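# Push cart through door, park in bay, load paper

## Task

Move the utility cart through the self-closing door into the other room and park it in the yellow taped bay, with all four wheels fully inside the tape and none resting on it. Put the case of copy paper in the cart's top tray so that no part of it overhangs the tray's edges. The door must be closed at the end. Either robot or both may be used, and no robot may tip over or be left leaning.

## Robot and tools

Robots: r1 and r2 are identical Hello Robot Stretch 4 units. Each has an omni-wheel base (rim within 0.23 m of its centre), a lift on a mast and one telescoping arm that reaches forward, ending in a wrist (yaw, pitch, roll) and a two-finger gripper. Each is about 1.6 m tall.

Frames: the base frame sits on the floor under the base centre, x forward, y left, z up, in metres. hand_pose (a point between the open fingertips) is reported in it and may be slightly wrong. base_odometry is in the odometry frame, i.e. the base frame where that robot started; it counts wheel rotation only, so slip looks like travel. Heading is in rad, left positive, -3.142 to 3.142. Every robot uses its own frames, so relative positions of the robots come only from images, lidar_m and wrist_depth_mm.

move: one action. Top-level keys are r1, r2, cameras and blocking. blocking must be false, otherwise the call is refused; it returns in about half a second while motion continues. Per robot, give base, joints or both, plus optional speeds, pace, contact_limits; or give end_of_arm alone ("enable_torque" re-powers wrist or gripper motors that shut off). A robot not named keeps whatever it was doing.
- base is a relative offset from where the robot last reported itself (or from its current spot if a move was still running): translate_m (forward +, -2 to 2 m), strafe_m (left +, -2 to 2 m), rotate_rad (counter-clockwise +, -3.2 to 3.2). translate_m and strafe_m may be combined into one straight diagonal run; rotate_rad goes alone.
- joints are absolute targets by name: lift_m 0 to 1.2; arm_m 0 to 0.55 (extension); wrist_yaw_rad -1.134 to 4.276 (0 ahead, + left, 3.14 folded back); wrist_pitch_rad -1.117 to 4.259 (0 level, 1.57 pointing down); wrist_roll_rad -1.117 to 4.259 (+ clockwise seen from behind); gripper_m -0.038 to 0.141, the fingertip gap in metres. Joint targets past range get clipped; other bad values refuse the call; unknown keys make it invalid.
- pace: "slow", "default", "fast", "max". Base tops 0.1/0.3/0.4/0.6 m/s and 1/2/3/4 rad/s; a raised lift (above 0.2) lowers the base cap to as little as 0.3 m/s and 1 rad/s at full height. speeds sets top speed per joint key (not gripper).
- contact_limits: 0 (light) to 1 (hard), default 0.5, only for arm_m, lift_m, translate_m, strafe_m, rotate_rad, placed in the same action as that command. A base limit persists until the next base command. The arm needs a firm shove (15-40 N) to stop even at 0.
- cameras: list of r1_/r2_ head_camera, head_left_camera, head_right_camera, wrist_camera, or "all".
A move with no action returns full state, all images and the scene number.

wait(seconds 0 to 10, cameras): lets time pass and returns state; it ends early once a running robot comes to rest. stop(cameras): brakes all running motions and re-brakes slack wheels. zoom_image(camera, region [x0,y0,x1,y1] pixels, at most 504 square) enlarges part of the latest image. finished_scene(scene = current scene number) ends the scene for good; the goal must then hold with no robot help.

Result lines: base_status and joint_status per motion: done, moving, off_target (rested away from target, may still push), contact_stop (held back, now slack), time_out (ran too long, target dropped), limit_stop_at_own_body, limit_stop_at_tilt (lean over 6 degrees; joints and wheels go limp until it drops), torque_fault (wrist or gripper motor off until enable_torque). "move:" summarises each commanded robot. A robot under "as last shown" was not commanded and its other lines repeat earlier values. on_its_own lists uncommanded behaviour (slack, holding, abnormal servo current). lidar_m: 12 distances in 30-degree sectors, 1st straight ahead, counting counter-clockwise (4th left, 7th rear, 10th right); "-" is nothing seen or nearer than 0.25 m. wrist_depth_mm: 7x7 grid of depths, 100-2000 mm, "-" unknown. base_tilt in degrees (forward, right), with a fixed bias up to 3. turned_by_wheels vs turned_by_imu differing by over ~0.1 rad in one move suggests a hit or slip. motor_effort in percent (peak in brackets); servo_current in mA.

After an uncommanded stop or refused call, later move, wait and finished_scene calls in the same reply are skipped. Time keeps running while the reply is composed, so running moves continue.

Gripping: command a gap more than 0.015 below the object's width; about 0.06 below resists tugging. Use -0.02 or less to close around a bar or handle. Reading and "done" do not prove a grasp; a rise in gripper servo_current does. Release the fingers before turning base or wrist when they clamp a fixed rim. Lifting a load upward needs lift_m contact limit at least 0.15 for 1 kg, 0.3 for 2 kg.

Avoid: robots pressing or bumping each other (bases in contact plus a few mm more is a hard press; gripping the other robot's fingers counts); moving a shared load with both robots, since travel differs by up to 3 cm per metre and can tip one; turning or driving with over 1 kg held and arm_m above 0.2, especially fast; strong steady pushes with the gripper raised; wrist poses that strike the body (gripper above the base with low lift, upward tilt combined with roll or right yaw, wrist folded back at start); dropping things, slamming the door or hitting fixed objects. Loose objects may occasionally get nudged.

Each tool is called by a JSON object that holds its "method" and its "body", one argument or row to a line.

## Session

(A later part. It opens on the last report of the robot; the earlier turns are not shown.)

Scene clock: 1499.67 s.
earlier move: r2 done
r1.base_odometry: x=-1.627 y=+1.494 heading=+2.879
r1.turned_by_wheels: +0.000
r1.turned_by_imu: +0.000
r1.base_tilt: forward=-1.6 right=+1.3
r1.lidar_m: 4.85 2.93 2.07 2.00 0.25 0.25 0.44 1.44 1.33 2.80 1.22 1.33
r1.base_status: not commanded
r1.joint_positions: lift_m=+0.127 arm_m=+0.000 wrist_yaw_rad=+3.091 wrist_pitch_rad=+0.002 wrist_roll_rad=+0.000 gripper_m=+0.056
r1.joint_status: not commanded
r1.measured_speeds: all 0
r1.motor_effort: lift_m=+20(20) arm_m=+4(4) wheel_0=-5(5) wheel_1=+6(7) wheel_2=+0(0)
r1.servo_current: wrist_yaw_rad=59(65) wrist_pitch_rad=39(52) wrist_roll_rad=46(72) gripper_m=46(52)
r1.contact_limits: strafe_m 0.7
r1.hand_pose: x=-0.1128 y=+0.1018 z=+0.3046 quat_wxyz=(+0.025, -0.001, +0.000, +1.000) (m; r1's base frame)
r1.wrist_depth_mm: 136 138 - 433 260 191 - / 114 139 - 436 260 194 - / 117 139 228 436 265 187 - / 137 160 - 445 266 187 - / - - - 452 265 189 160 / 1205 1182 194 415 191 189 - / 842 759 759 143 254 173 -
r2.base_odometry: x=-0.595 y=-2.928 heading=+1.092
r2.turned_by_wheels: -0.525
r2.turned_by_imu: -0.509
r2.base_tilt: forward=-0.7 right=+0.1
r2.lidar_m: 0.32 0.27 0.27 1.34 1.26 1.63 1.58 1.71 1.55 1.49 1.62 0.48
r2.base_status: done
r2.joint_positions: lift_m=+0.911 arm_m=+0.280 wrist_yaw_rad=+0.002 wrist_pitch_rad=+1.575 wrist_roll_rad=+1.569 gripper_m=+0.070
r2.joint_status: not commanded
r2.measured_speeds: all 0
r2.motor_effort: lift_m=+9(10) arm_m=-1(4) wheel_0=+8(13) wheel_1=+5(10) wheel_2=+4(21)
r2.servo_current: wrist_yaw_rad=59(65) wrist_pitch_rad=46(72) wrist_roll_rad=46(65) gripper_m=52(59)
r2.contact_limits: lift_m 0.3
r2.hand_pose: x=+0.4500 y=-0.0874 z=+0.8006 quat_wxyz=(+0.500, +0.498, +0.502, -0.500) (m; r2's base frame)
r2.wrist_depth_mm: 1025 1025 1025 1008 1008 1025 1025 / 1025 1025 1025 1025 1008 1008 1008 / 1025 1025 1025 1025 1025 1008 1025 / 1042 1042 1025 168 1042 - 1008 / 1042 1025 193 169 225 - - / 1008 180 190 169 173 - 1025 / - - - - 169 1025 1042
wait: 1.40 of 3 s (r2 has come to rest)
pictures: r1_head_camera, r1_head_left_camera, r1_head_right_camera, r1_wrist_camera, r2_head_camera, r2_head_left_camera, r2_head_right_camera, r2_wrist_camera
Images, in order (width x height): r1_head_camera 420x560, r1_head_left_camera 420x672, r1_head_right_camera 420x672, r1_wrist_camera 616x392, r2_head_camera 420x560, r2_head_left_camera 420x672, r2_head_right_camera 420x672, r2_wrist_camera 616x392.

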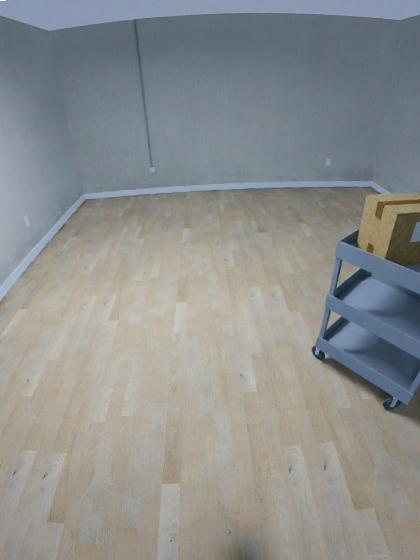

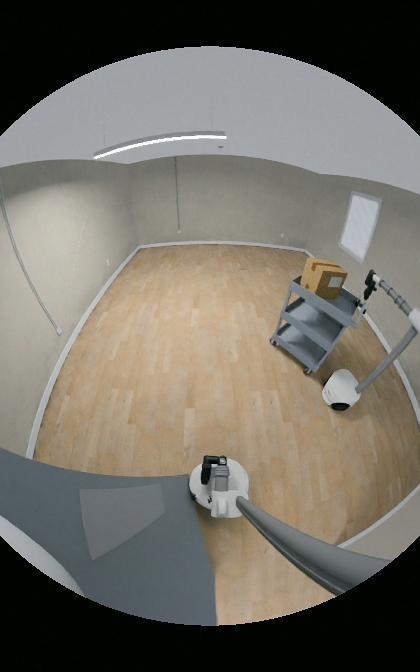

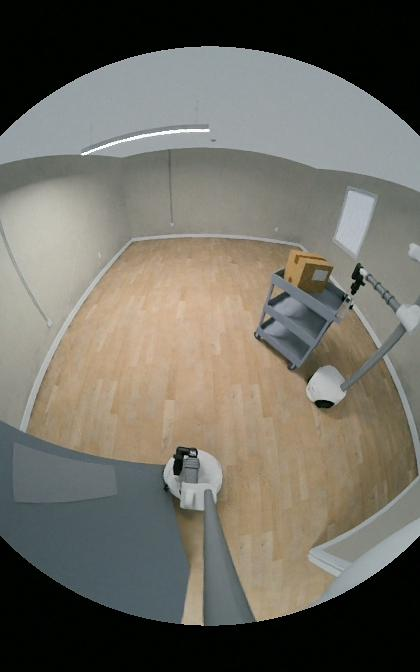

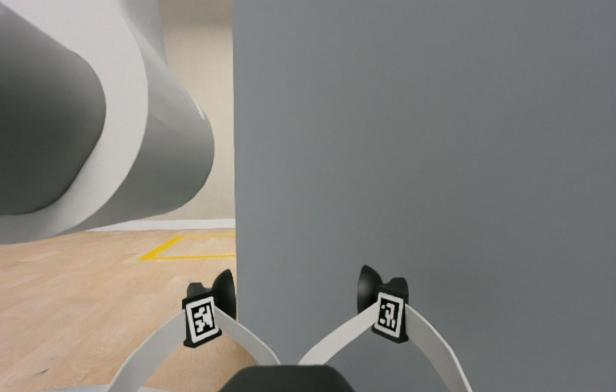

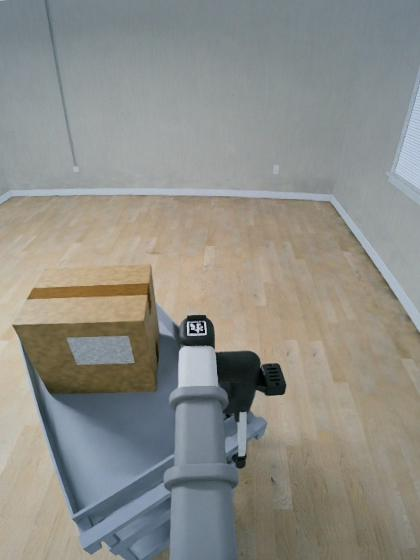

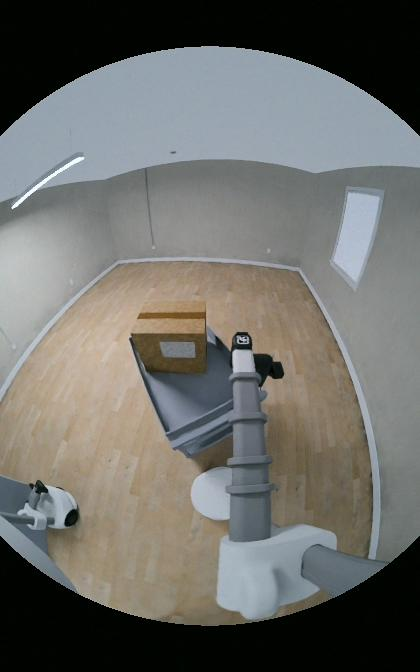

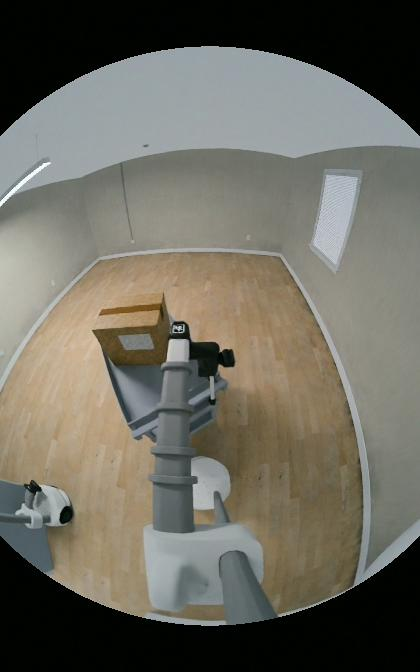

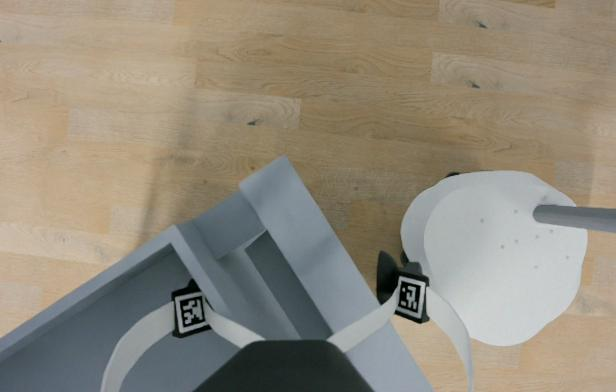

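{"method": "move", "body": {
  "blocking": false,
  "r2": {"joints":{"gripper_m":0.141}}
}}

{"method": "wait", "body": {
  "seconds": 1.3
}}

{"method": "move", "body": {
  "blocking": false,
  "r2": {"joints":{"lift_m":1.0}}
}}

{"method": "wait", "body": {
  "seconds": 1.0
}}

{"method": "move", "body": {
  "blocking": false,
  "r2": {"base":{"translate_m":-0.08,"strafe_m":0.16}}
}}

{"method": "wait", "body": {
  "seconds": 2,
  "cameras": ["r2_wrist_camera","r2_head_camera"]
}}

Scene clock: 1519.50 s.
move: r2 moving
r1: as last shown
r1.lidar_m: 4.86 2.97 2.05 1.97 0.25 0.25 0.45 1.39 1.31 2.79 1.24 1.31
r1.servo_current: wrist_yaw_rad=33(59) wrist_pitch_rad=46(46) wrist_roll_rad=52(59) gripper_m=46(46)
r1.contact_limits: strafe_m 0.7
r1.wrist_depth_mm: 136 138 - 427 260 191 - / 114 139 - 439 263 194 - / 117 139 227 442 265 187 - / 137 160 - 445 266 187 - / - - - 445 266 189 160 / 1205 1182 193 413 191 189 - / 866 750 759 143 252 173 -
r2.base_odometry: x=-0.595 y=-2.928 heading=+1.092
r2.turned_by_wheels: +0.000
r2.turned_by_imu: +0.000
r2.base_tilt: forward=-0.7 right=+0.1
r2.lidar_m: 0.30 0.28 0.31 1.33 1.24 1.59 1.57 1.71 1.54 1.49 1.60 0.47
r2.base_status: not commanded
r2.joint_positions: lift_m=+0.911 arm_m=+0.280 wrist_yaw_rad=+0.002 wrist_pitch_rad=+1.575 wrist_roll_rad=+1.569 gripper_m=+0.088
r2.joint_status: gripper_m moving
r2.measured_speeds: all 0
r2.motor_effort: lift_m=+7(9) arm_m=+3(4) wheel_0=+8(8) wheel_1=+5(6) wheel_2=+4(5)
r2.servo_current: wrist_yaw_rad=39(52) wrist_pitch_rad=39(46) wrist_roll_rad=33(52) gripper_m=78(91)
r2.contact_limits: lift_m 0.3
r2.hand_pose: x=+0.4500 y=-0.0874 z=+0.8007 quat_wxyz=(+0.500, +0.498, +0.502, -0.500) (m; r2's base frame)
r2.wrist_depth_mm: 1042 1025 1042 1025 1025 1008 1025 / 1025 1008 1008 1042 1025 1042 1008 / 1042 1008 1008 1042 1008 1025 1025 / 1025 1042 1042 169 1025 - 1025 / 1042 1025 194 169 227 - - / 1025 170 191 169 182 - 1042 / - - - - 169 1042 1025
pictures: none

Scene clock: 1520.73 s.
earlier move: r2 done
r1.base_odometry: x=-1.627 y=+1.494 heading=+2.879
r1.turned_by_wheels: +0.000
r1.turned_by_imu: +0.000
r1.base_tilt: forward=-1.6 right=+1.3
r1.lidar_m: 4.86 2.95 2.07 1.97 0.25 0.25 0.41 1.42 1.30 2.80 1.20 1.34
r1.base_status: not commanded
r1.joint_positions: lift_m=+0.127 arm_m=+0.000 wrist_yaw_rad=+3.091 wrist_pitch_rad=+0.002 wrist_roll_rad=+0.000 gripper_m=+0.056
r1.joint_status: not commanded
r1.measured_speeds: all 0
r1.motor_effort: lift_m=+20(20) arm_m=+4(4) wheel_0=-4(5) wheel_1=+6(7) wheel_2=+0(0)
r1.servo_current: wrist_yaw_rad=59(65) wrist_pitch_rad=46(52) wrist_roll_rad=46(65) gripper_m=39(46)
r1.contact_limits: strafe_m 0.7
r1.hand_pose: x=-0.1128 y=+0.1018 z=+0.3046 quat_wxyz=(+0.025, -0.001, +0.000, +1.000) (m; r1's base frame)
r1.wrist_depth_mm: 136 138 - 433 260 193 - / 113 139 - 436 260 193 - / 117 140 227 439 263 188 - / 137 160 - 445 265 187 - / - - - 449 266 189 160 / 1182 1205 193 413 191 189 - / 854 759 759 143 253 174 -
r2.base_odometry: x=-0.595 y=-2.928 heading=+1.092
r2.turned_by_wheels: +0.000
r2.turned_by_imu: +0.000
r2.base_tilt: forward=-0.7 right=+0.1
r2.lidar_m: 0.33 0.27 0.31 1.33 1.23 1.57 1.58 1.71 1.52 1.49 1.62 0.46
r2.base_status: not commanded
r2.joint_positions: lift_m=+0.911 arm_m=+0.280 wrist_yaw_rad=+0.002 wrist_pitch_rad=+1.575 wrist_roll_rad=+1.569 gripper_m=+0.141
r2.joint_status: all done
r2.measured_speeds: all 0
r2.motor_effort: lift_m=+7(9) arm_m=+4(4) wheel_0=+8(8) wheel_1=+6(6) wheel_2=+4(5)
r2.servo_current: wrist_yaw_rad=52(65) wrist_pitch_rad=39(52) wrist_roll_rad=52(59) gripper_m=46(137)
r2.contact_limits: lift_m 0.3
r2.hand_pose: x=+0.4500 y=-0.0874 z=+0.8007 quat_wxyz=(+0.500, +0.498, +0.502, -0.500) (m; r2's base frame)
r2.wrist_depth_mm: 1025 1008 1025 1025 1025 1025 991 / 1025 1025 1025 1025 1008 1025 1008 / 1025 1008 1025 1025 1025 1025 1008 / 1042 1025 1025 169 1025 - 1025 / 1025 1042 195 169 225 - - / 1025 181 191 169 182 - 1042 / - - - - 170 1025 1025
wait: 1.23 of 1.3 s (r2 has come to rest)
pictures: none

Scene clock: 1521.23 s.
move: r2 moving
r1: as last shown
r1.lidar_m: 4.84 2.97 2.05 1.99 0.25 0.25 0.45 1.43 1.27 2.81 1.22 1.33
r1.motor_effort: lift_m=+20(20) arm_m=+4(4) wheel_0=-5(5) wheel_1=+6(7) wheel_2=+0(0)
r1.servo_current: wrist_yaw_rad=20(59) wrist_pitch_rad=46(46) wrist_roll_rad=33(59) gripper_m=39(39)
r1.contact_limits: strafe_m 0.7
r1.wrist_depth_mm: 136 138 - 436 262 193 - / 114 139 - 439 262 194 - / 117 139 228 442 264 187 - / 137 160 - 442 265 188 - / - - - 445 267 189 160 / 1229 1182 193 415 191 189 - / 854 759 750 143 253 174 -
r2.base_odometry: x=-0.595 y=-2.928 heading=+1.091
r2.turned_by_wheels: +0.000
r2.turned_by_imu: +0.000
r2.base_tilt: forward=-0.6 right=+0.1
r2.lidar_m: 0.29 0.30 0.30 1.31 1.24 1.61 1.59 1.72 1.52 1.50 1.61 2.35
r2.base_status: not commanded
r2.joint_positions: lift_m=+0.948 arm_m=+0.280 wrist_yaw_rad=+0.002 wrist_pitch_rad=+1.573 wrist_roll_rad=+1.569 gripper_m=+0.141
r2.joint_status: lift_m moving
r2.measured_speeds: translate_m=+0.000 strafe_m=+0.000 rotate_rad=+0.000 lift_m=+0.146 arm_m=+0.000 wrist_yaw_rad=+0.000 wrist_pitch_rad=+0.000 wrist_roll_rad=+0.000
r2.motor_effort: lift_m=+22(28) arm_m=+4(4) wheel_0=+6(8) wheel_1=+4(6) wheel_2=+4(5)
r2.servo_current: wrist_yaw_rad=52(52) wrist_pitch_rad=39(46) wrist_roll_rad=46(59) gripper_m=52(52)
r2.hand_pose: x=+0.4505 y=-0.0874 z=+0.8375 quat_wxyz=(+0.500, +0.498, +0.502, -0.499) (m; r2's base frame)
r2.wrist_depth_mm: 1042 1042 1025 1060 1060 1042 1060 / 1042 1025 1042 1042 1042 1042 1042 / 1042 1042 1042 1042 1042 1042 1025 / 1060 1060 1060 193 1042 - 1042 / 1042 1060 219 193 1042 - - / 1060 193 196 166 195 184 1060 / - - - - 195 1060 1060
pictures: none

Scene clock: 1522.10 s.
earlier move: r2 done
r1.base_odometry: x=-1.627 y=+1.494 heading=+2.879
r1.turned_by_wheels: +0.000
r1.turned_by_imu: +0.000
r1.base_tilt: forward=-1.6 right=+1.2
r1.lidar_m: 4.87 2.95 2.05 1.98 0.26 0.25 0.46 1.43 1.29 2.79 1.23 1.34
r1.base_status: not commanded
r1.joint_positions: lift_m=+0.127 arm_m=+0.000 wrist_yaw_rad=+3.091 wrist_pitch_rad=+0.002 wrist_roll_rad=+0.000 gripper_m=+0.056
r1.joint_status: not commanded
r1.measured_speeds: all 0
r1.motor_effort: lift_m=+20(20) arm_m=+4(4) wheel_0=-5(5) wheel_1=+6(7) wheel_2=+0(0)
r1.servo_current: wrist_yaw_rad=39(59) wrist_pitch_rad=46(46) wrist_roll_rad=59(65) gripper_m=46(46)
r1.contact_limits: strafe_m 0.7
r1.hand_pose: x=-0.1128 y=+0.1018 z=+0.3046 quat_wxyz=(+0.025, -0.001, +0.000, +1.000) (m; r1's base frame)
r1.wrist_depth_mm: 137 139 - 433 262 193 - / 114 139 - 436 262 195 - / 117 139 228 442 266 187 - / 137 160 - 445 265 187 - / - - - 452 266 188 160 / 1205 1205 193 413 191 188 - / 854 759 750 143 253 173 -
r2.base_odometry: x=-0.595 y=-2.928 heading=+1.091
r2.turned_by_wheels: +0.000
r2.turned_by_imu: +0.000
r2.base_tilt: forward=-0.7 right=+0.1
r2.lidar_m: 0.32 0.26 0.33 1.34 1.22 1.62 1.59 1.72 1.53 1.49 1.59 0.44
r2.base_status: not commanded
r2.joint_positions: lift_m=+1.000 arm_m=+0.280 wrist_yaw_rad=+0.002 wrist_pitch_rad=+1.573 wrist_roll_rad=+1.569 gripper_m=+0.141
r2.joint_status: all done
r2.measured_speeds: all 0
r2.motor_effort: lift_m=+21(28) arm_m=+4(4) wheel_0=+5(8) wheel_1=+4(6) wheel_2=+3(5)
r2.servo_current: wrist_yaw_rad=46(59) wrist_pitch_rad=39(46) wrist_roll_rad=46(59) gripper_m=46(59)
r2.hand_pose: x=+0.4505 y=-0.0874 z=+0.8896 quat_wxyz=(+0.501, +0.498, +0.502, -0.499) (m; r2's base frame)
r2.wrist_depth_mm: 1098 1098 1098 1098 1118 1078 1078 / 1098 1118 1098 1098 1098 1118 1118 / 1118 1118 1118 1098 1118 1098 1098 / 1118 1118 1098 252 1098 - 1098 / 1098 1098 258 251 1098 - 1098 / 1078 201 177 252 251 187 1118 / - - - - 252 1098 1098
wait: 0.87 of 1 s (r2 has come to rest)
pictures: none

Scene clock: 1522.60 s.
move: r2 moving
r1: as last shown
r1.lidar_m: 4.85 2.93 2.03 1.96 0.25 0.25 0.43 1.40 1.30 2.80 1.19 1.33
r1.motor_effort: lift_m=+20(20) arm_m=+4(4) wheel_0=-5(5) wheel_1=+7(7) wheel_2=+0(0)
r1.servo_current: wrist_yaw_rad=39(65) wrist_pitch_rad=46(46) wrist_roll_rad=52(72) gripper_m=39(46)
r1.contact_limits: strafe_m 0.7
r1.wrist_depth_mm: 136 139 - 433 260 193 - / 114 139 - 436 262 194 - / 117 139 229 439 265 187 - / 137 160 - 442 266 188 - / - - - 449 267 189 161 / 1205 1205 195 415 190 189 - / 854 759 759 143 253 173 -
r2.base_odometry: x=-0.626 y=-2.927 heading=+1.092
r2.turned_by_wheels: +0.001
r2.turned_by_imu: +0.001
r2.base_tilt: forward=-0.7 right=+0.0
r2.lidar_m: 0.30 0.27 3.27 1.30 1.19 1.61 1.58 1.71 1.55 1.53 1.66 0.46
r2.base_status: translate_m moving; strafe_m moving
r2.joint_positions: lift_m=+1.000 arm_m=+0.280 wrist_yaw_rad=+0.002 wrist_pitch_rad=+1.573 wrist_roll_rad=+1.569 gripper_m=+0.141
r2.joint_status: not commanded
r2.measured_speeds: translate_m=-0.056 strafe_m=+0.107 rotate_rad=+0.001 lift_m=+0.000 arm_m=+0.000 wrist_yaw_rad=+0.000 wrist_pitch_rad=+0.000 wrist_roll_rad=+0.000
r2.motor_effort: lift_m=+21(21) arm_m=+4(4) wheel_0=-11(11) wheel_1=+8(10) wheel_2=+9(9)
r2.servo_current: wrist_yaw_rad=46(59) wrist_pitch_rad=39(46) wrist_roll_rad=46(52) gripper_m=52(52)
r2.hand_pose: x=+0.4505 y=-0.0874 z=+0.8896 quat_wxyz=(+0.501, +0.498, +0.502, -0.499) (m; r2's base frame)
r2.wrist_depth_mm: 1098 1098 1078 1118 1078 1098 1098 / 1098 1098 1118 1118 1118 1098 1118 / 1098 1118 1098 1118 1098 1078 1118 / 1118 1098 276 251 1078 - 1098 / 1118 273 265 252 1118 - 1098 / 291 190 177 252 251 186 1118 / - - - - 252 1118 1118
pictures: none

Scene clock: 1524.10 s.
earlier move: r2 done
r1.base_odometry: x=-1.627 y=+1.494 heading=+2.879
r1.turned_by_wheels: +0.000
r1.turned_by_imu: +0.000
r1.base_tilt: forward=-1.6 right=+1.3
r1.lidar_m: 4.85 2.93 2.04 1.98 0.25 0.25 0.46 1.43 1.31 2.81 1.03 1.34
r1.base_status: not commanded
r1.joint_positions: lift_m=+0.127 arm_m=+0.000 wrist_yaw_rad=+3.091 wrist_pitch_rad=+0.002 wrist_roll_rad=+0.000 gripper_m=+0.056
r1.joint_status: not commanded
r1.measured_speeds: all 0
r1.motor_effort: lift_m=+20(20) arm_m=+4(4) wheel_0=-4(5) wheel_1=+6(7) wheel_2=+0(0)
r1.servo_current: wrist_yaw_rad=46(65) wrist_pitch_rad=46(46) wrist_roll_rad=46(72) gripper_m=46(46)
r1.contact_limits: strafe_m 0.7
r1.hand_pose: x=-0.1128 y=+0.1018 z=+0.3046 quat_wxyz=(+0.025, -0.001, +0.000, +1.000) (m; r1's base frame)
r1.wrist_depth_mm: 136 138 - 433 259 192 - / 113 139 - 436 262 194 - / 117 139 228 439 265 187 - / 137 160 - 445 264 188 - / - - - 445 266 189 160 / 1182 1205 193 415 190 188 - / 854 750 759 143 254 174 -
r2.base_odometry: x=-0.773 y=-2.925 heading=+1.092
r2.turned_by_wheels: +0.000
r2.turned_by_imu: +0.000
r2.base_tilt: forward=-0.6 right=+0.1
r2.lidar_m: 0.27 0.34 3.14 1.15 1.06 1.91 1.49 1.62 1.67 1.64 1.77 0.44
r2.base_status: done
r2.joint_positions: lift_m=+1.000 arm_m=+0.280 wrist_yaw_rad=+0.002 wrist_pitch_rad=+1.573 wrist_roll_rad=+1.569 gripper_m=+0.141
r2.joint_status: not commanded
r2.measured_speeds: all 0
r2.motor_effort: lift_m=+21(21) arm_m=+4(4) wheel_0=-2(12) wheel_1=+4(10) wheel_2=+3(10)
r2.servo_current: wrist_yaw_rad=59(59) wrist_pitch_rad=46(46) wrist_roll_rad=39(52) gripper_m=52(59)
r2.hand_pose: x=+0.4505 y=-0.0874 z=+0.8896 quat_wxyz=(+0.501, +0.498, +0.502, -0.499) (m; r2's base frame)
r2.wrist_depth_mm: 265 277 250 1098 1098 1118 1118 / 290 266 310 1118 1098 1098 1098 / - - 296 251 1098 1098 1098 / - - 272 251 1118 - 1098 / - - - 265 252 - 1098 / - 190 - 251 252 186 1118 / 315 - - - 252 1118 1098
wait: 1.50 of 2 s (r2 has come to rest)
pictures: r2_head_camera, r2_wrist_camera
Images, in order (width x height): r2_head_camera 420x560, r2_wrist_camera 616x392.

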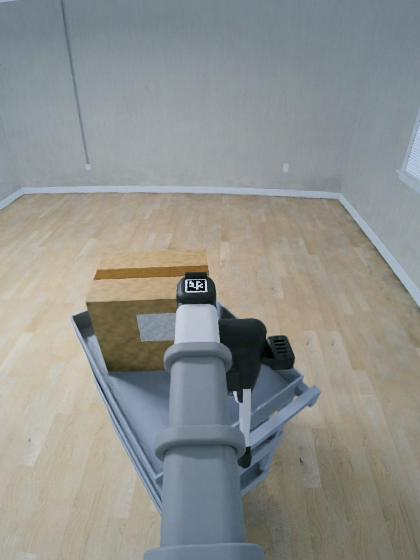

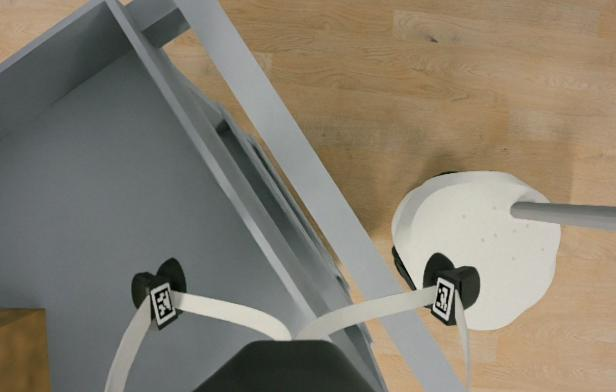

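{"method": "move", "body": {
  "blocking": false,
  "r2": {"joints":{"lift_m":0.91,"gripper_m":0.07},"contact_limits":{"lift_m":0.3}}
}}

{"method": "wait", "body": {
  "seconds": 2
}}

{"method": "move", "body": {
  "blocking": false,
  "r2": {"base":{"strafe_m":0.65},"pace":"slow"}
}}

{"method": "wait", "body": {
  "seconds": 8.5,
  "cameras": ["r2_wrist_camera","r2_head_camera","r1_head_left_camera","r1_head_camera"]
}}

Scene clock: 1530.80 s.
move: r2 moving
r1: as last shown
r1.lidar_m: 4.85 2.93 2.04 1.99 0.25 0.25 0.45 1.42 1.31 2.81 1.05 1.33
r1.motor_effort: lift_m=+20(20) arm_m=+4(4) wheel_0=-5(5) wheel_1=+6(7) wheel_2=+0(0)
r1.servo_current: wrist_yaw_rad=59(65) wrist_pitch_rad=39(46) wrist_roll_rad=46(59) gripper_m=39(46)
r1.contact_limits: strafe_m 0.7
r1.wrist_depth_mm: 136 139 - 430 259 193 - / 113 139 - 436 263 195 - / 117 139 228 439 265 187 - / 137 161 - 442 265 189 - / - - - 449 266 188 160 / 1182 1205 194 413 190 188 - / 854 759 750 143 253 174 -
r2.base_odometry: x=-0.773 y=-2.925 heading=+1.092
r2.turned_by_wheels: +0.000
r2.turned_by_imu: +0.000
r2.base_tilt: forward=-0.7 right=+0.1
r2.lidar_m: 0.28 0.35 3.17 1.14 1.06 1.91 1.49 1.63 1.67 1.63 1.78 0.47
r2.base_status: not commanded
r2.joint_positions: lift_m=+0.962 arm_m=+0.280 wrist_yaw_rad=+0.002 wrist_pitch_rad=+1.573 wrist_roll_rad=+1.569 gripper_m=+0.129
r2.joint_status: lift_m moving; gripper_m moving
r2.measured_speeds: translate_m=+0.000 strafe_m=+0.000 rotate_rad=+0.000 lift_m=-0.146 arm_m=+0.000 wrist_yaw_rad=+0.000 wrist_pitch_rad=+0.000 wrist_roll_rad=+0.000
r2.motor_effort: lift_m=+11(22) arm_m=+3(4) wheel_0=-3(3) wheel_1=+4(4) wheel_2=+3(3)
r2.servo_current: wrist_yaw_rad=52(52) wrist_pitch_rad=46(46) wrist_roll_rad=52(59) gripper_m=104(104)
r2.contact_limits: lift_m 0.3
r2.hand_pose: x=+0.4505 y=-0.0874 z=+0.8522 quat_wxyz=(+0.501, +0.498, +0.502, -0.499) (m; r2's base frame)
r2.wrist_depth_mm: 248 268 216 1078 1060 1078 1060 / 272 224 255 1078 1078 1078 1060 / - - 265 217 1060 1060 1078 / - - 234 217 1060 - 1098 / - - - 240 217 - 1078 / - 186 187 217 218 - 1078 / - - - - 219 1098 1098
pictures: none

Scene clock: 1532.03 s.
earlier move: r2 done
r1.base_odometry: x=-1.627 y=+1.494 heading=+2.879
r1.turned_by_wheels: +0.000
r1.turned_by_imu: +0.000
r1.base_tilt: forward=-1.6 right=+1.3
r1.lidar_m: 4.84 2.93 2.04 1.97 0.25 0.25 0.43 1.41 1.32 2.80 1.06 1.32
r1.base_status: not commanded
r1.joint_positions: lift_m=+0.127 arm_m=+0.000 wrist_yaw_rad=+3.091 wrist_pitch_rad=+0.002 wrist_roll_rad=+0.000 gripper_m=+0.056
r1.joint_status: not commanded
r1.measured_speeds: all 0
r1.motor_effort: lift_m=+20(20) arm_m=+4(4) wheel_0=-5(5) wheel_1=+6(7) wheel_2=+0(0)
r1.servo_current: wrist_yaw_rad=52(65) wrist_pitch_rad=46(46) wrist_roll_rad=46(65) gripper_m=33(46)
r1.contact_limits: strafe_m 0.7
r1.hand_pose: x=-0.1128 y=+0.1018 z=+0.3046 quat_wxyz=(+0.025, -0.001, +0.000, +1.000) (m; r1's base frame)
r1.wrist_depth_mm: 136 138 - 433 259 193 - / 114 139 - 436 262 195 - / 117 139 229 436 263 187 - / 137 160 - 442 265 187 - / - - - 445 265 189 160 / 1182 1205 193 415 190 189 - / 842 768 759 143 253 173 -
r2.base_odometry: x=-0.773 y=-2.925 heading=+1.091
r2.turned_by_wheels: +0.000
r2.turned_by_imu: +0.000
r2.base_tilt: forward=-0.8 right=+0.1
r2.lidar_m: 0.28 0.31 3.16 1.14 1.07 1.90 1.49 1.62 1.68 1.64 1.79 0.49
r2.base_status: not commanded
r2.joint_positions: lift_m=+0.911 arm_m=+0.280 wrist_yaw_rad=+0.001 wrist_pitch_rad=+1.573 wrist_roll_rad=+1.569 gripper_m=+0.071
r2.joint_status: all done
r2.measured_speeds: all 0
r2.motor_effort: lift_m=+2(22) arm_m=+4(4) wheel_0=-2(3) wheel_1=+3(4) wheel_2=-2(3)
r2.servo_current: wrist_yaw_rad=52(52) wrist_pitch_rad=39(46) wrist_roll_rad=46(59) gripper_m=72(176)
r2.contact_limits: lift_m 0.3
r2.hand_pose: x=+0.4504 y=-0.0874 z=+0.8011 quat_wxyz=(+0.500, +0.499, +0.501, -0.500) (m; r2's base frame)
r2.wrist_depth_mm: 191 241 170 1025 1025 991 1025 / - 209 169 1042 1008 1008 1025 / - 185 169 1025 1008 1025 1008 / - - 198 170 1008 - 1025 / - - 198 169 213 - - / - 182 185 200 169 158 1025 / - - - - 169 1025 1025
wait: 1.23 of 2 s (r2 has come to rest)
pictures: none

Scene clock: 1532.53 s.
move: r2 moving
r1: as last shown
r1.lidar_m: 4.86 2.91 2.05 1.99 0.26 0.25 0.43 1.40 1.31 2.80 1.05 1.30
r1.servo_current: wrist_yaw_rad=59(65) wrist_pitch_rad=46(46) wrist_roll_rad=46(65) gripper_m=46(46)
r1.contact_limits: strafe_m 0.7
r1.wrist_depth_mm: 136 138 - 430 259 193 - / 113 139 - 436 260 194 - / 117 140 228 439 264 187 - / 137 160 - 445 266 187 - / - - - 442 266 189 160 / 1205 1205 194 415 190 189 - / 831 759 759 143 252 173 -
r2.base_odometry: x=-0.786 y=-2.919 heading=+1.091
r2.turned_by_wheels: +0.000
r2.turned_by_imu: +0.000
r2.base_tilt: forward=-0.8 right=+0.1
r2.lidar_m: 0.30 0.33 3.14 1.10 1.04 1.90 1.49 1.60 1.70 1.65 1.79 0.47
r2.base_status: strafe_m moving
r2.joint_positions: lift_m=+0.911 arm_m=+0.280 wrist_yaw_rad=+0.001 wrist_pitch_rad=+1.573 wrist_roll_rad=+1.569 gripper_m=+0.071
r2.joint_status: not commanded
r2.measured_speeds: translate_m=+0.000 strafe_m=+0.056 rotate_rad=+0.002 lift_m=+0.000 arm_m=+0.000 wrist_yaw_rad=+0.000 wrist_pitch_rad=+0.000 wrist_roll_rad=+0.000
r2.motor_effort: lift_m=+2(2) arm_m=+4(4) wheel_0=-8(11) wheel_1=+7(8) wheel_2=+0(2)
r2.servo_current: wrist_yaw_rad=46(52) wrist_pitch_rad=39(46) wrist_roll_rad=46(59) gripper_m=72(78)
r2.contact_limits: lift_m 0.3
r2.hand_pose: x=+0.4504 y=-0.0874 z=+0.8011 quat_wxyz=(+0.500, +0.499, +0.501, -0.500) (m; r2's base frame)
r2.wrist_depth_mm: 216 229 170 1025 1025 1025 1008 / - 208 170 1025 1025 1025 1008 / - 184 170 169 1042 1025 1008 / - - 200 169 991 - 1025 / - - 195 170 214 - - / - 183 190 189 169 - 1025 / - - - - 170 1025 1025
pictures: none

Scene clock: 1539.67 s.
earlier move: r2 done
r1.base_odometry: x=-1.627 y=+1.494 heading=+2.879
r1.turned_by_wheels: +0.000
r1.turned_by_imu: +0.000
r1.base_tilt: forward=-1.6 right=+1.3
r1.lidar_m: 1.05 2.94 2.02 1.99 0.25 0.25 0.44 1.41 1.31 2.79 0.50 0.49
r1.base_status: not commanded
r1.joint_positions: lift_m=+0.127 arm_m=+0.000 wrist_yaw_rad=+3.091 wrist_pitch_rad=+0.002 wrist_roll_rad=+0.000 gripper_m=+0.056
r1.joint_status: not commanded
r1.measured_speeds: all 0
r1.motor_effort: lift_m=+20(20) arm_m=+4(4) wheel_0=-5(5) wheel_1=+6(7) wheel_2=+0(0)
r1.servo_current: wrist_yaw_rad=26(78) wrist_pitch_rad=39(52) wrist_roll_rad=52(65) gripper_m=46(52)
r1.contact_limits: strafe_m 0.7
r1.hand_pose: x=-0.1128 y=+0.1018 z=+0.3046 quat_wxyz=(+0.025, -0.001, +0.000, +1.000) (m; r1's base frame)
r1.wrist_depth_mm: 136 138 - 433 259 193 - / 114 139 - 439 263 194 - / 117 140 228 439 264 187 - / 137 160 - 449 265 188 - / - - - 449 267 189 160 / 1229 1229 195 413 191 189 - / 854 750 759 143 254 174 -
r2.base_odometry: x=-1.350 y=-2.625 heading=+1.091
r2.turned_by_wheels: +0.000
r2.turned_by_imu: -0.007
r2.base_tilt: forward=-0.7 right=+0.0
r2.lidar_m: 0.44 3.20 2.50 2.43 0.51 0.51 1.49 1.54 2.28 2.29 2.43 0.40
r2.base_status: done
r2.joint_positions: lift_m=+0.911 arm_m=+0.280 wrist_yaw_rad=+0.000 wrist_pitch_rad=+1.566 wrist_roll_rad=+1.570 gripper_m=+0.070
r2.joint_status: not commanded
r2.measured_speeds: all 0
r2.motor_effort: lift_m=+4(4) arm_m=+4(4) wheel_0=-7(14) wheel_1=+3(9) wheel_2=-4(6)
r2.servo_current: wrist_yaw_rad=33(59) wrist_pitch_rad=46(52) wrist_roll_rad=46(59) gripper_m=59(78)
r2.contact_limits: lift_m 0.3
r2.hand_pose: x=+0.4523 y=-0.0874 z=+0.8009 quat_wxyz=(+0.501, +0.501, +0.499, -0.499) (m; r2's base frame)
r2.wrist_depth_mm: - - - 168 1008 167 991 / - - - 169 1008 1025 1008 / - - - 230 167 1008 1008 / - - - 1025 167 - 798 / - - 202 1025 168 - - / - 172 186 169 181 - - / - - - - 1025 1008 1008
wait: 7.13 of 8.5 s (r2 has come to rest)
pictures: r1_head_camera, r1_head_left_camera, r2_head_camera, r2_wrist_camera
Images, in order (width x height): r1_head_camera 420x560, r1_head_left_camera 420x672, r2_head_camera 420x560, r2_wrist_camera 616x392.

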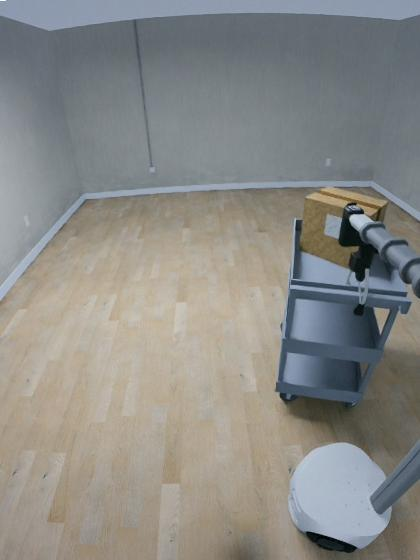

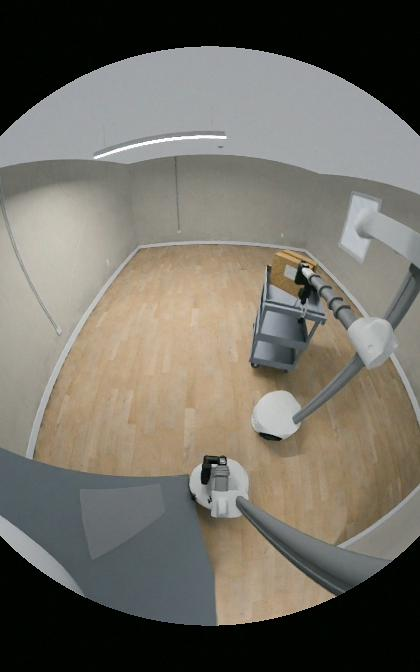

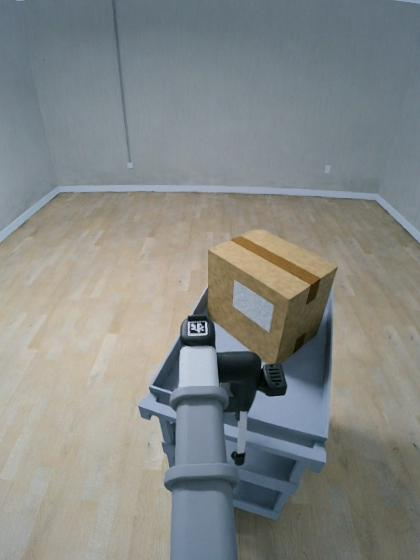

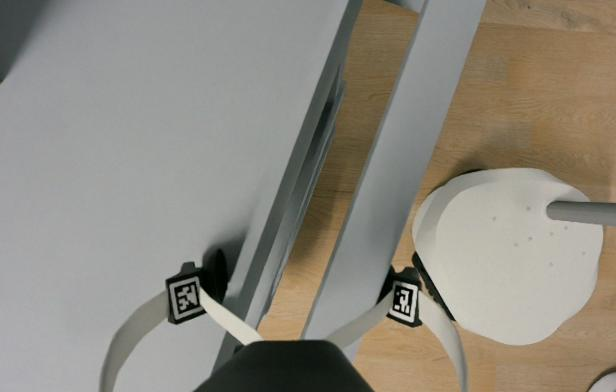

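{"method": "move", "body": {
  "blocking": false,
  "r2": {"base":{"rotate_rad":-0.07},"pace":"slow"}
}}

{"method": "wait", "body": {
  "seconds": 1
}}

{"method": "move", "body": {
  "blocking": false,
  "r2": {"base":{"strafe_m":-0.05,"translate_m":-0.3},"pace":"slow"}
}}

{"method": "wait", "body": {
  "seconds": 5,
  "cameras": ["all"]
}}

Scene clock: 1549.97 s.
move: r2 moving
r1: as last shown
r1.lidar_m: 1.08 2.92 2.04 1.96 0.25 0.25 0.44 1.42 1.32 2.81 0.52 0.49
r1.motor_effort: lift_m=+20(20) arm_m=+4(4) wheel_0=-4(5) wheel_1=+6(7) wheel_2=+0(0)
r1.servo_current: wrist_yaw_rad=52(72) wrist_pitch_rad=39(46) wrist_roll_rad=46(59) gripper_m=46(46)
r1.contact_limits: strafe_m 0.7
r1.wrist_depth_mm: 136 138 - 430 260 193 - / 114 139 - 436 262 193 - / 117 140 228 442 264 187 - / 137 160 - 445 265 188 - / - - - 452 266 188 160 / 1182 1229 194 415 191 189 - / 854 759 759 143 253 173 -
r2.base_odometry: x=-1.350 y=-2.625 heading=+1.022
r2.turned_by_wheels: -0.069
r2.turned_by_imu: -0.066
r2.base_tilt: forward=-0.7 right=+0.1
r2.lidar_m: 0.42 3.44 2.56 2.47 0.50 0.51 1.56 1.50 2.11 2.28 2.42 0.43
r2.base_status: rotate_rad moving
r2.joint_positions: lift_m=+0.911 arm_m=+0.280 wrist_yaw_rad=+0.000 wrist_pitch_rad=+1.566 wrist_roll_rad=+1.570 gripper_m=+0.070
r2.joint_status: not commanded
r2.measured_speeds: translate_m=+0.000 strafe_m=+0.000 rotate_rad=-0.051 lift_m=+0.000 arm_m=+0.000 wrist_yaw_rad=+0.000 wrist_pitch_rad=+0.000 wrist_roll_rad=+0.000
r2.motor_effort: lift_m=+4(4) arm_m=+4(4) wheel_0=+7(11) wheel_1=+6(7) wheel_2=+6(9)
r2.servo_current: wrist_yaw_rad=46(59) wrist_pitch_rad=46(46) wrist_roll_rad=59(59) gripper_m=59(72)
r2.contact_limits: lift_m 0.3
r2.hand_pose: x=+0.4523 y=-0.0874 z=+0.8009 quat_wxyz=(+0.501, +0.501, +0.499, -0.499) (m; r2's base frame)
r2.wrist_depth_mm: - - - 176 167 1008 991 / - - - 216 167 1008 976 / - - - 488 167 1008 991 / - - - 1025 167 - 759 / - - 204 504 168 - - / - 175 190 169 177 - - / - - - - 1025 1008 1008
pictures: none

Scene clock: 1550.30 s.
earlier move: r2 done
r1.base_odometry: x=-1.627 y=+1.494 heading=+2.879
r1.turned_by_wheels: +0.000
r1.turned_by_imu: +0.000
r1.base_tilt: forward=-1.6 right=+1.3
r1.lidar_m: 1.06 2.95 2.07 1.99 0.25 0.25 0.41 1.39 1.31 2.81 0.49 0.49
r1.base_status: not commanded
r1.joint_positions: lift_m=+0.127 arm_m=+0.000 wrist_yaw_rad=+3.091 wrist_pitch_rad=+0.002 wrist_roll_rad=+0.000 gripper_m=+0.056
r1.joint_status: not commanded
r1.measured_speeds: all 0
r1.motor_effort: lift_m=+20(20) arm_m=+4(4) wheel_0=-5(5) wheel_1=+6(7) wheel_2=+0(0)
r1.servo_current: wrist_yaw_rad=39(72) wrist_pitch_rad=39(46) wrist_roll_rad=33(59) gripper_m=39(46)
r1.contact_limits: strafe_m 0.7
r1.hand_pose: x=-0.1128 y=+0.1018 z=+0.3046 quat_wxyz=(+0.025, -0.001, +0.000, +1.000) (m; r1's base frame)
r1.wrist_depth_mm: 136 138 - 433 260 193 - / 113 139 - 436 263 194 - / 117 140 229 445 265 187 - / 137 160 - 442 266 188 - / - - - 445 267 188 160 / 1229 1205 193 413 191 189 - / 854 759 750 143 252 174 -
r2.base_odometry: x=-1.350 y=-2.625 heading=+1.021
r2.turned_by_wheels: -0.001
r2.turned_by_imu: -0.001
r2.base_tilt: forward=-0.7 right=+0.1
r2.lidar_m: 0.45 3.37 2.52 2.45 0.51 0.52 1.55 1.49 2.11 2.31 2.42 0.44
r2.base_status: done
r2.joint_positions: lift_m=+0.911 arm_m=+0.280 wrist_yaw_rad=+0.000 wrist_pitch_rad=+1.566 wrist_roll_rad=+1.570 gripper_m=+0.070
r2.joint_status: not commanded
r2.measured_speeds: all 0
r2.motor_effort: lift_m=+4(4) arm_m=+4(4) wheel_0=+2(11) wheel_1=+4(7) wheel_2=+3(9)
r2.servo_current: wrist_yaw_rad=39(59) wrist_pitch_rad=39(46) wrist_roll_rad=39(59) gripper_m=59(72)
r2.contact_limits: lift_m 0.3
r2.hand_pose: x=+0.4523 y=-0.0874 z=+0.8009 quat_wxyz=(+0.501, +0.501, +0.499, -0.499) (m; r2's base frame)
r2.wrist_depth_mm: - - - 190 167 1008 991 / - - - 212 167 1008 991 / - - - 488 167 1008 991 / - - - 525 167 - 759 / - - 204 508 168 - - / - 175 190 169 184 - - / - - 171 - 991 1008 1008
wait: 0.33 of 1 s (r2 has come to rest)
pictures: none

Scene clock: 1550.80 s.
move: r2 moving
r1: as last shown
r1.lidar_m: 1.13 2.92 2.04 1.97 0.25 0.25 0.42 1.40 1.32 2.80 0.50 0.49
r1.motor_effort: lift_m=+20(20) arm_m=+4(4) wheel_0=-5(5) wheel_1=+6(6) wheel_2=+0(0)
r1.servo_current: wrist_yaw_rad=33(52) wrist_pitch_rad=39(52) wrist_roll_rad=52(59) gripper_m=39(46)
r1.contact_limits: strafe_m 0.7
r1.wrist_depth_mm: 136 138 - 430 260 193 - / 114 139 - 439 260 194 - / 117 140 228 442 265 187 - / 137 160 - 439 266 187 - / - - - 452 266 189 160 / 1205 1182 194 413 191 189 - / 854 750 759 143 253 174 -
r2.base_odometry: x=-1.354 y=-2.637 heading=+1.021
r2.turned_by_wheels: +0.000
r2.turned_by_imu: +0.000
r2.base_tilt: forward=-0.6 right=+0.1
r2.lidar_m: 0.44 3.41 2.52 2.46 0.52 0.50 1.57 1.48 2.10 2.28 2.41 0.42
r2.base_status: translate_m moving; strafe_m moving
r2.joint_positions: lift_m=+0.911 arm_m=+0.280 wrist_yaw_rad=+0.000 wrist_pitch_rad=+1.561 wrist_roll_rad=+1.570 gripper_m=+0.070
r2.joint_status: not commanded
r2.measured_speeds: translate_m=-0.048 strafe_m=-0.008 rotate_rad=-0.001 lift_m=-0.001 arm_m=+0.000 wrist_yaw_rad=+0.000 wrist_pitch_rad=-0.019 wrist_roll_rad=+0.000
r2.motor_effort: lift_m=+6(6) arm_m=+4(4) wheel_0=-5(8) wheel_1=-7(8) wheel_2=+13(13)
r2.servo_current: wrist_yaw_rad=46(59) wrist_pitch_rad=52(52) wrist_roll_rad=39(59) gripper_m=59(59)
r2.contact_limits: lift_m 0.3
r2.hand_pose: x=+0.4536 y=-0.0874 z=+0.8008 quat_wxyz=(+0.502, +0.502, +0.498, -0.497) (m; r2's base frame)
r2.wrist_depth_mm: - - - 194 165 991 976 / - - - 237 166 1008 991 / - - - 488 167 1008 991 / - - - 488 167 - 778 / - - 199 492 199 - - / - 180 190 168 185 - - / - - 171 - 1008 1008 991
pictures: none

Scene clock: 1554.60 s.
earlier move: r2 done
r1.base_odometry: x=-1.627 y=+1.494 heading=+2.879
r1.turned_by_wheels: +0.000
r1.turned_by_imu: +0.000
r1.base_tilt: forward=-1.6 right=+1.2
r1.lidar_m: 4.86 2.94 2.04 1.98 0.25 0.25 0.43 1.38 1.31 0.37 0.37 0.69
r1.base_status: not commanded
r1.joint_positions: lift_m=+0.127 arm_m=+0.000 wrist_yaw_rad=+3.091 wrist_pitch_rad=+0.002 wrist_roll_rad=+0.000 gripper_m=+0.056
r1.joint_status: not commanded
r1.measured_speeds: all 0
r1.motor_effort: lift_m=+20(20) arm_m=+4(4) wheel_0=-4(5) wheel_1=+6(7) wheel_2=+0(0)
r1.servo_current: wrist_yaw_rad=46(72) wrist_pitch_rad=39(52) wrist_roll_rad=39(65) gripper_m=39(46)
r1.contact_limits: strafe_m 0.7
r1.hand_pose: x=-0.1128 y=+0.1018 z=+0.3046 quat_wxyz=(+0.025, -0.001, +0.000, +1.000) (m; r1's base frame)
r1.wrist_depth_mm: 136 139 - 433 260 193 - / 114 139 - 436 262 194 - / 117 140 229 442 264 187 - / 137 159 - 445 266 187 - / - - - 449 266 189 160 / 1182 1205 193 415 191 189 - / 842 759 750 143 253 174 -
r2.base_odometry: x=-1.463 y=-2.907 heading=+1.022
r2.turned_by_wheels: +0.001
r2.turned_by_imu: +0.003
r2.base_tilt: forward=-0.7 right=+0.0
r2.lidar_m: 0.42 0.47 2.58 0.40 0.36 0.99 - 1.22 1.70 2.23 2.33 0.45
r2.base_status: done
r2.joint_positions: lift_m=+0.911 arm_m=+0.280 wrist_yaw_rad=+0.001 wrist_pitch_rad=+1.559 wrist_roll_rad=+1.570 gripper_m=+0.070
r2.joint_status: not commanded
r2.measured_speeds: all 0
r2.motor_effort: lift_m=+7(7) arm_m=-3(4) wheel_0=+1(9) wheel_1=-4(9) wheel_2=+8(16)
r2.servo_current: wrist_yaw_rad=46(59) wrist_pitch_rad=59(72) wrist_roll_rad=39(65) gripper_m=52(65)
r2.contact_limits: lift_m 0.3
r2.hand_pose: x=+0.4545 y=-0.0874 z=+0.8007 quat_wxyz=(+0.503, +0.503, +0.497, -0.496) (m; r2's base frame)
r2.wrist_depth_mm: - - - 251 166 991 991 / - - - 239 166 1008 991 / - - 171 225 166 991 1008 / - - - 238 1008 - 768 / - - 185 167 196 - - / - 175 193 168 185 - - / - - - - 1008 1008 991
wait: 3.80 of 5 s (r2 has come to rest)
pictures: r1_head_camera, r1_head_left_camera, r1_head_right_camera, r1_wrist_camera, r2_head_camera, r2_head_left_camera, r2_head_right_camera, r2_wrist_camera
Images, in order (width x height): r1_head_camera 420x560, r1_head_left_camera 420x672, r1_head_right_camera 420x672, r1_wrist_camera 616x392, r2_head_camera 420x560, r2_head_left_camera 420x672, r2_head_right_camera 420x672, r2_wrist_camera 616x392.

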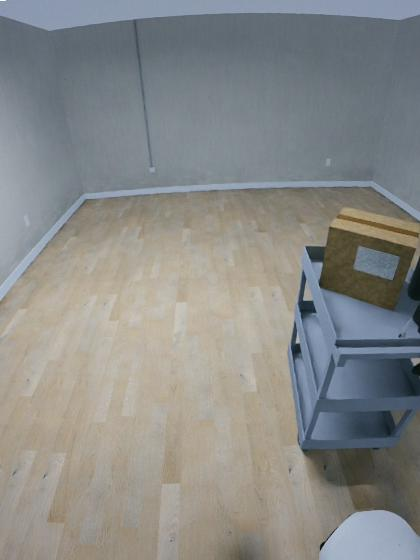

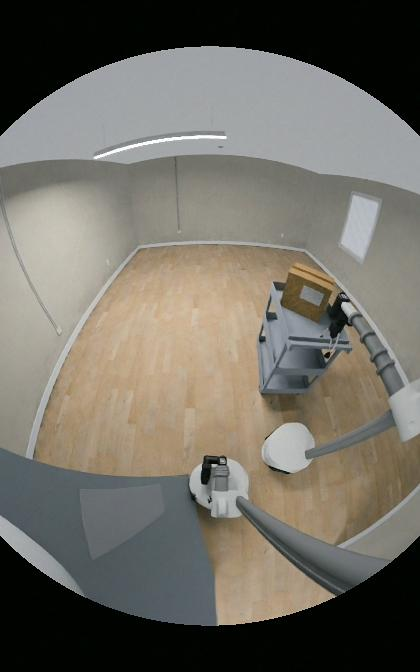

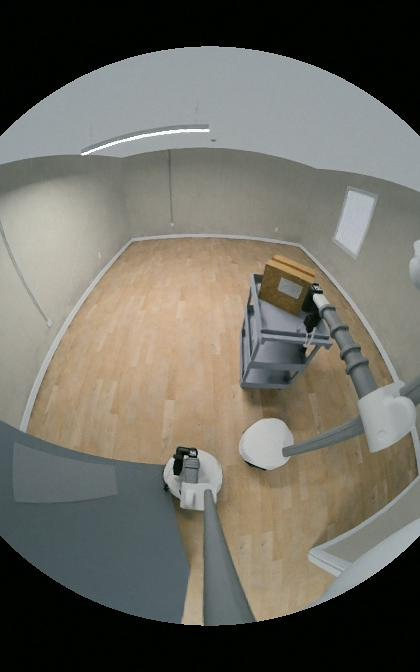

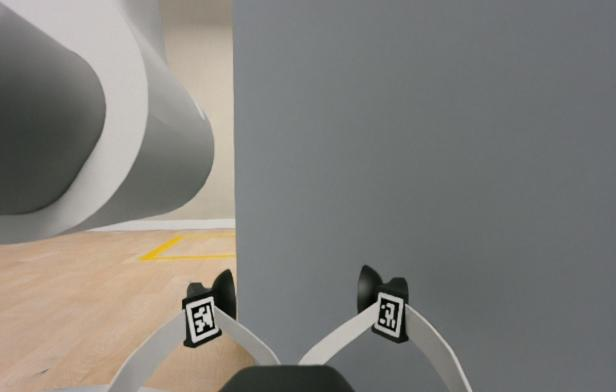

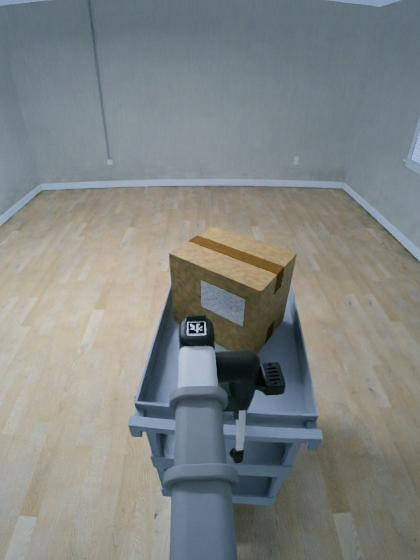

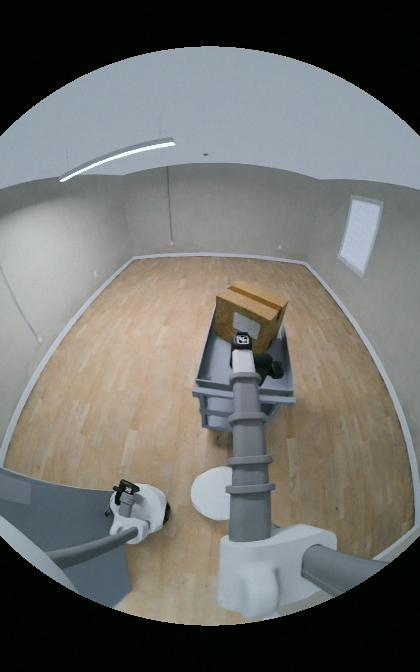

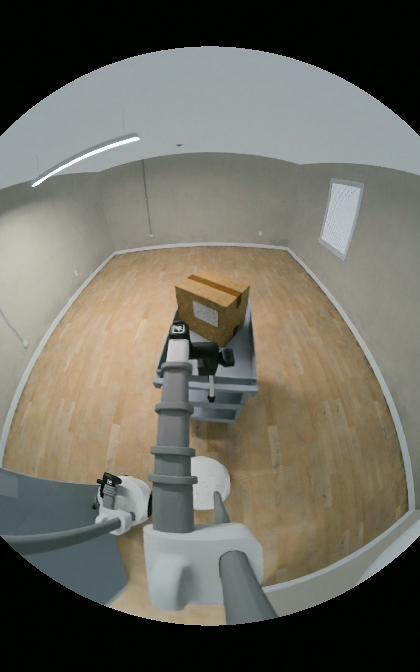

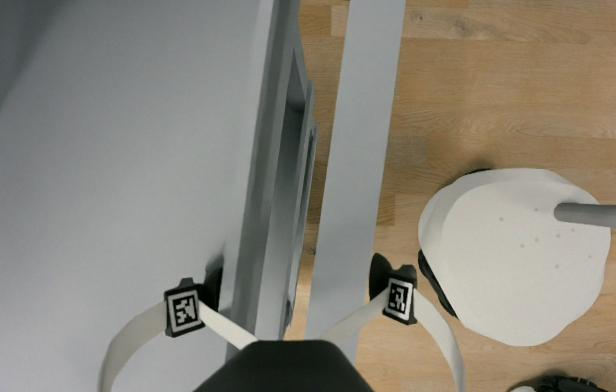

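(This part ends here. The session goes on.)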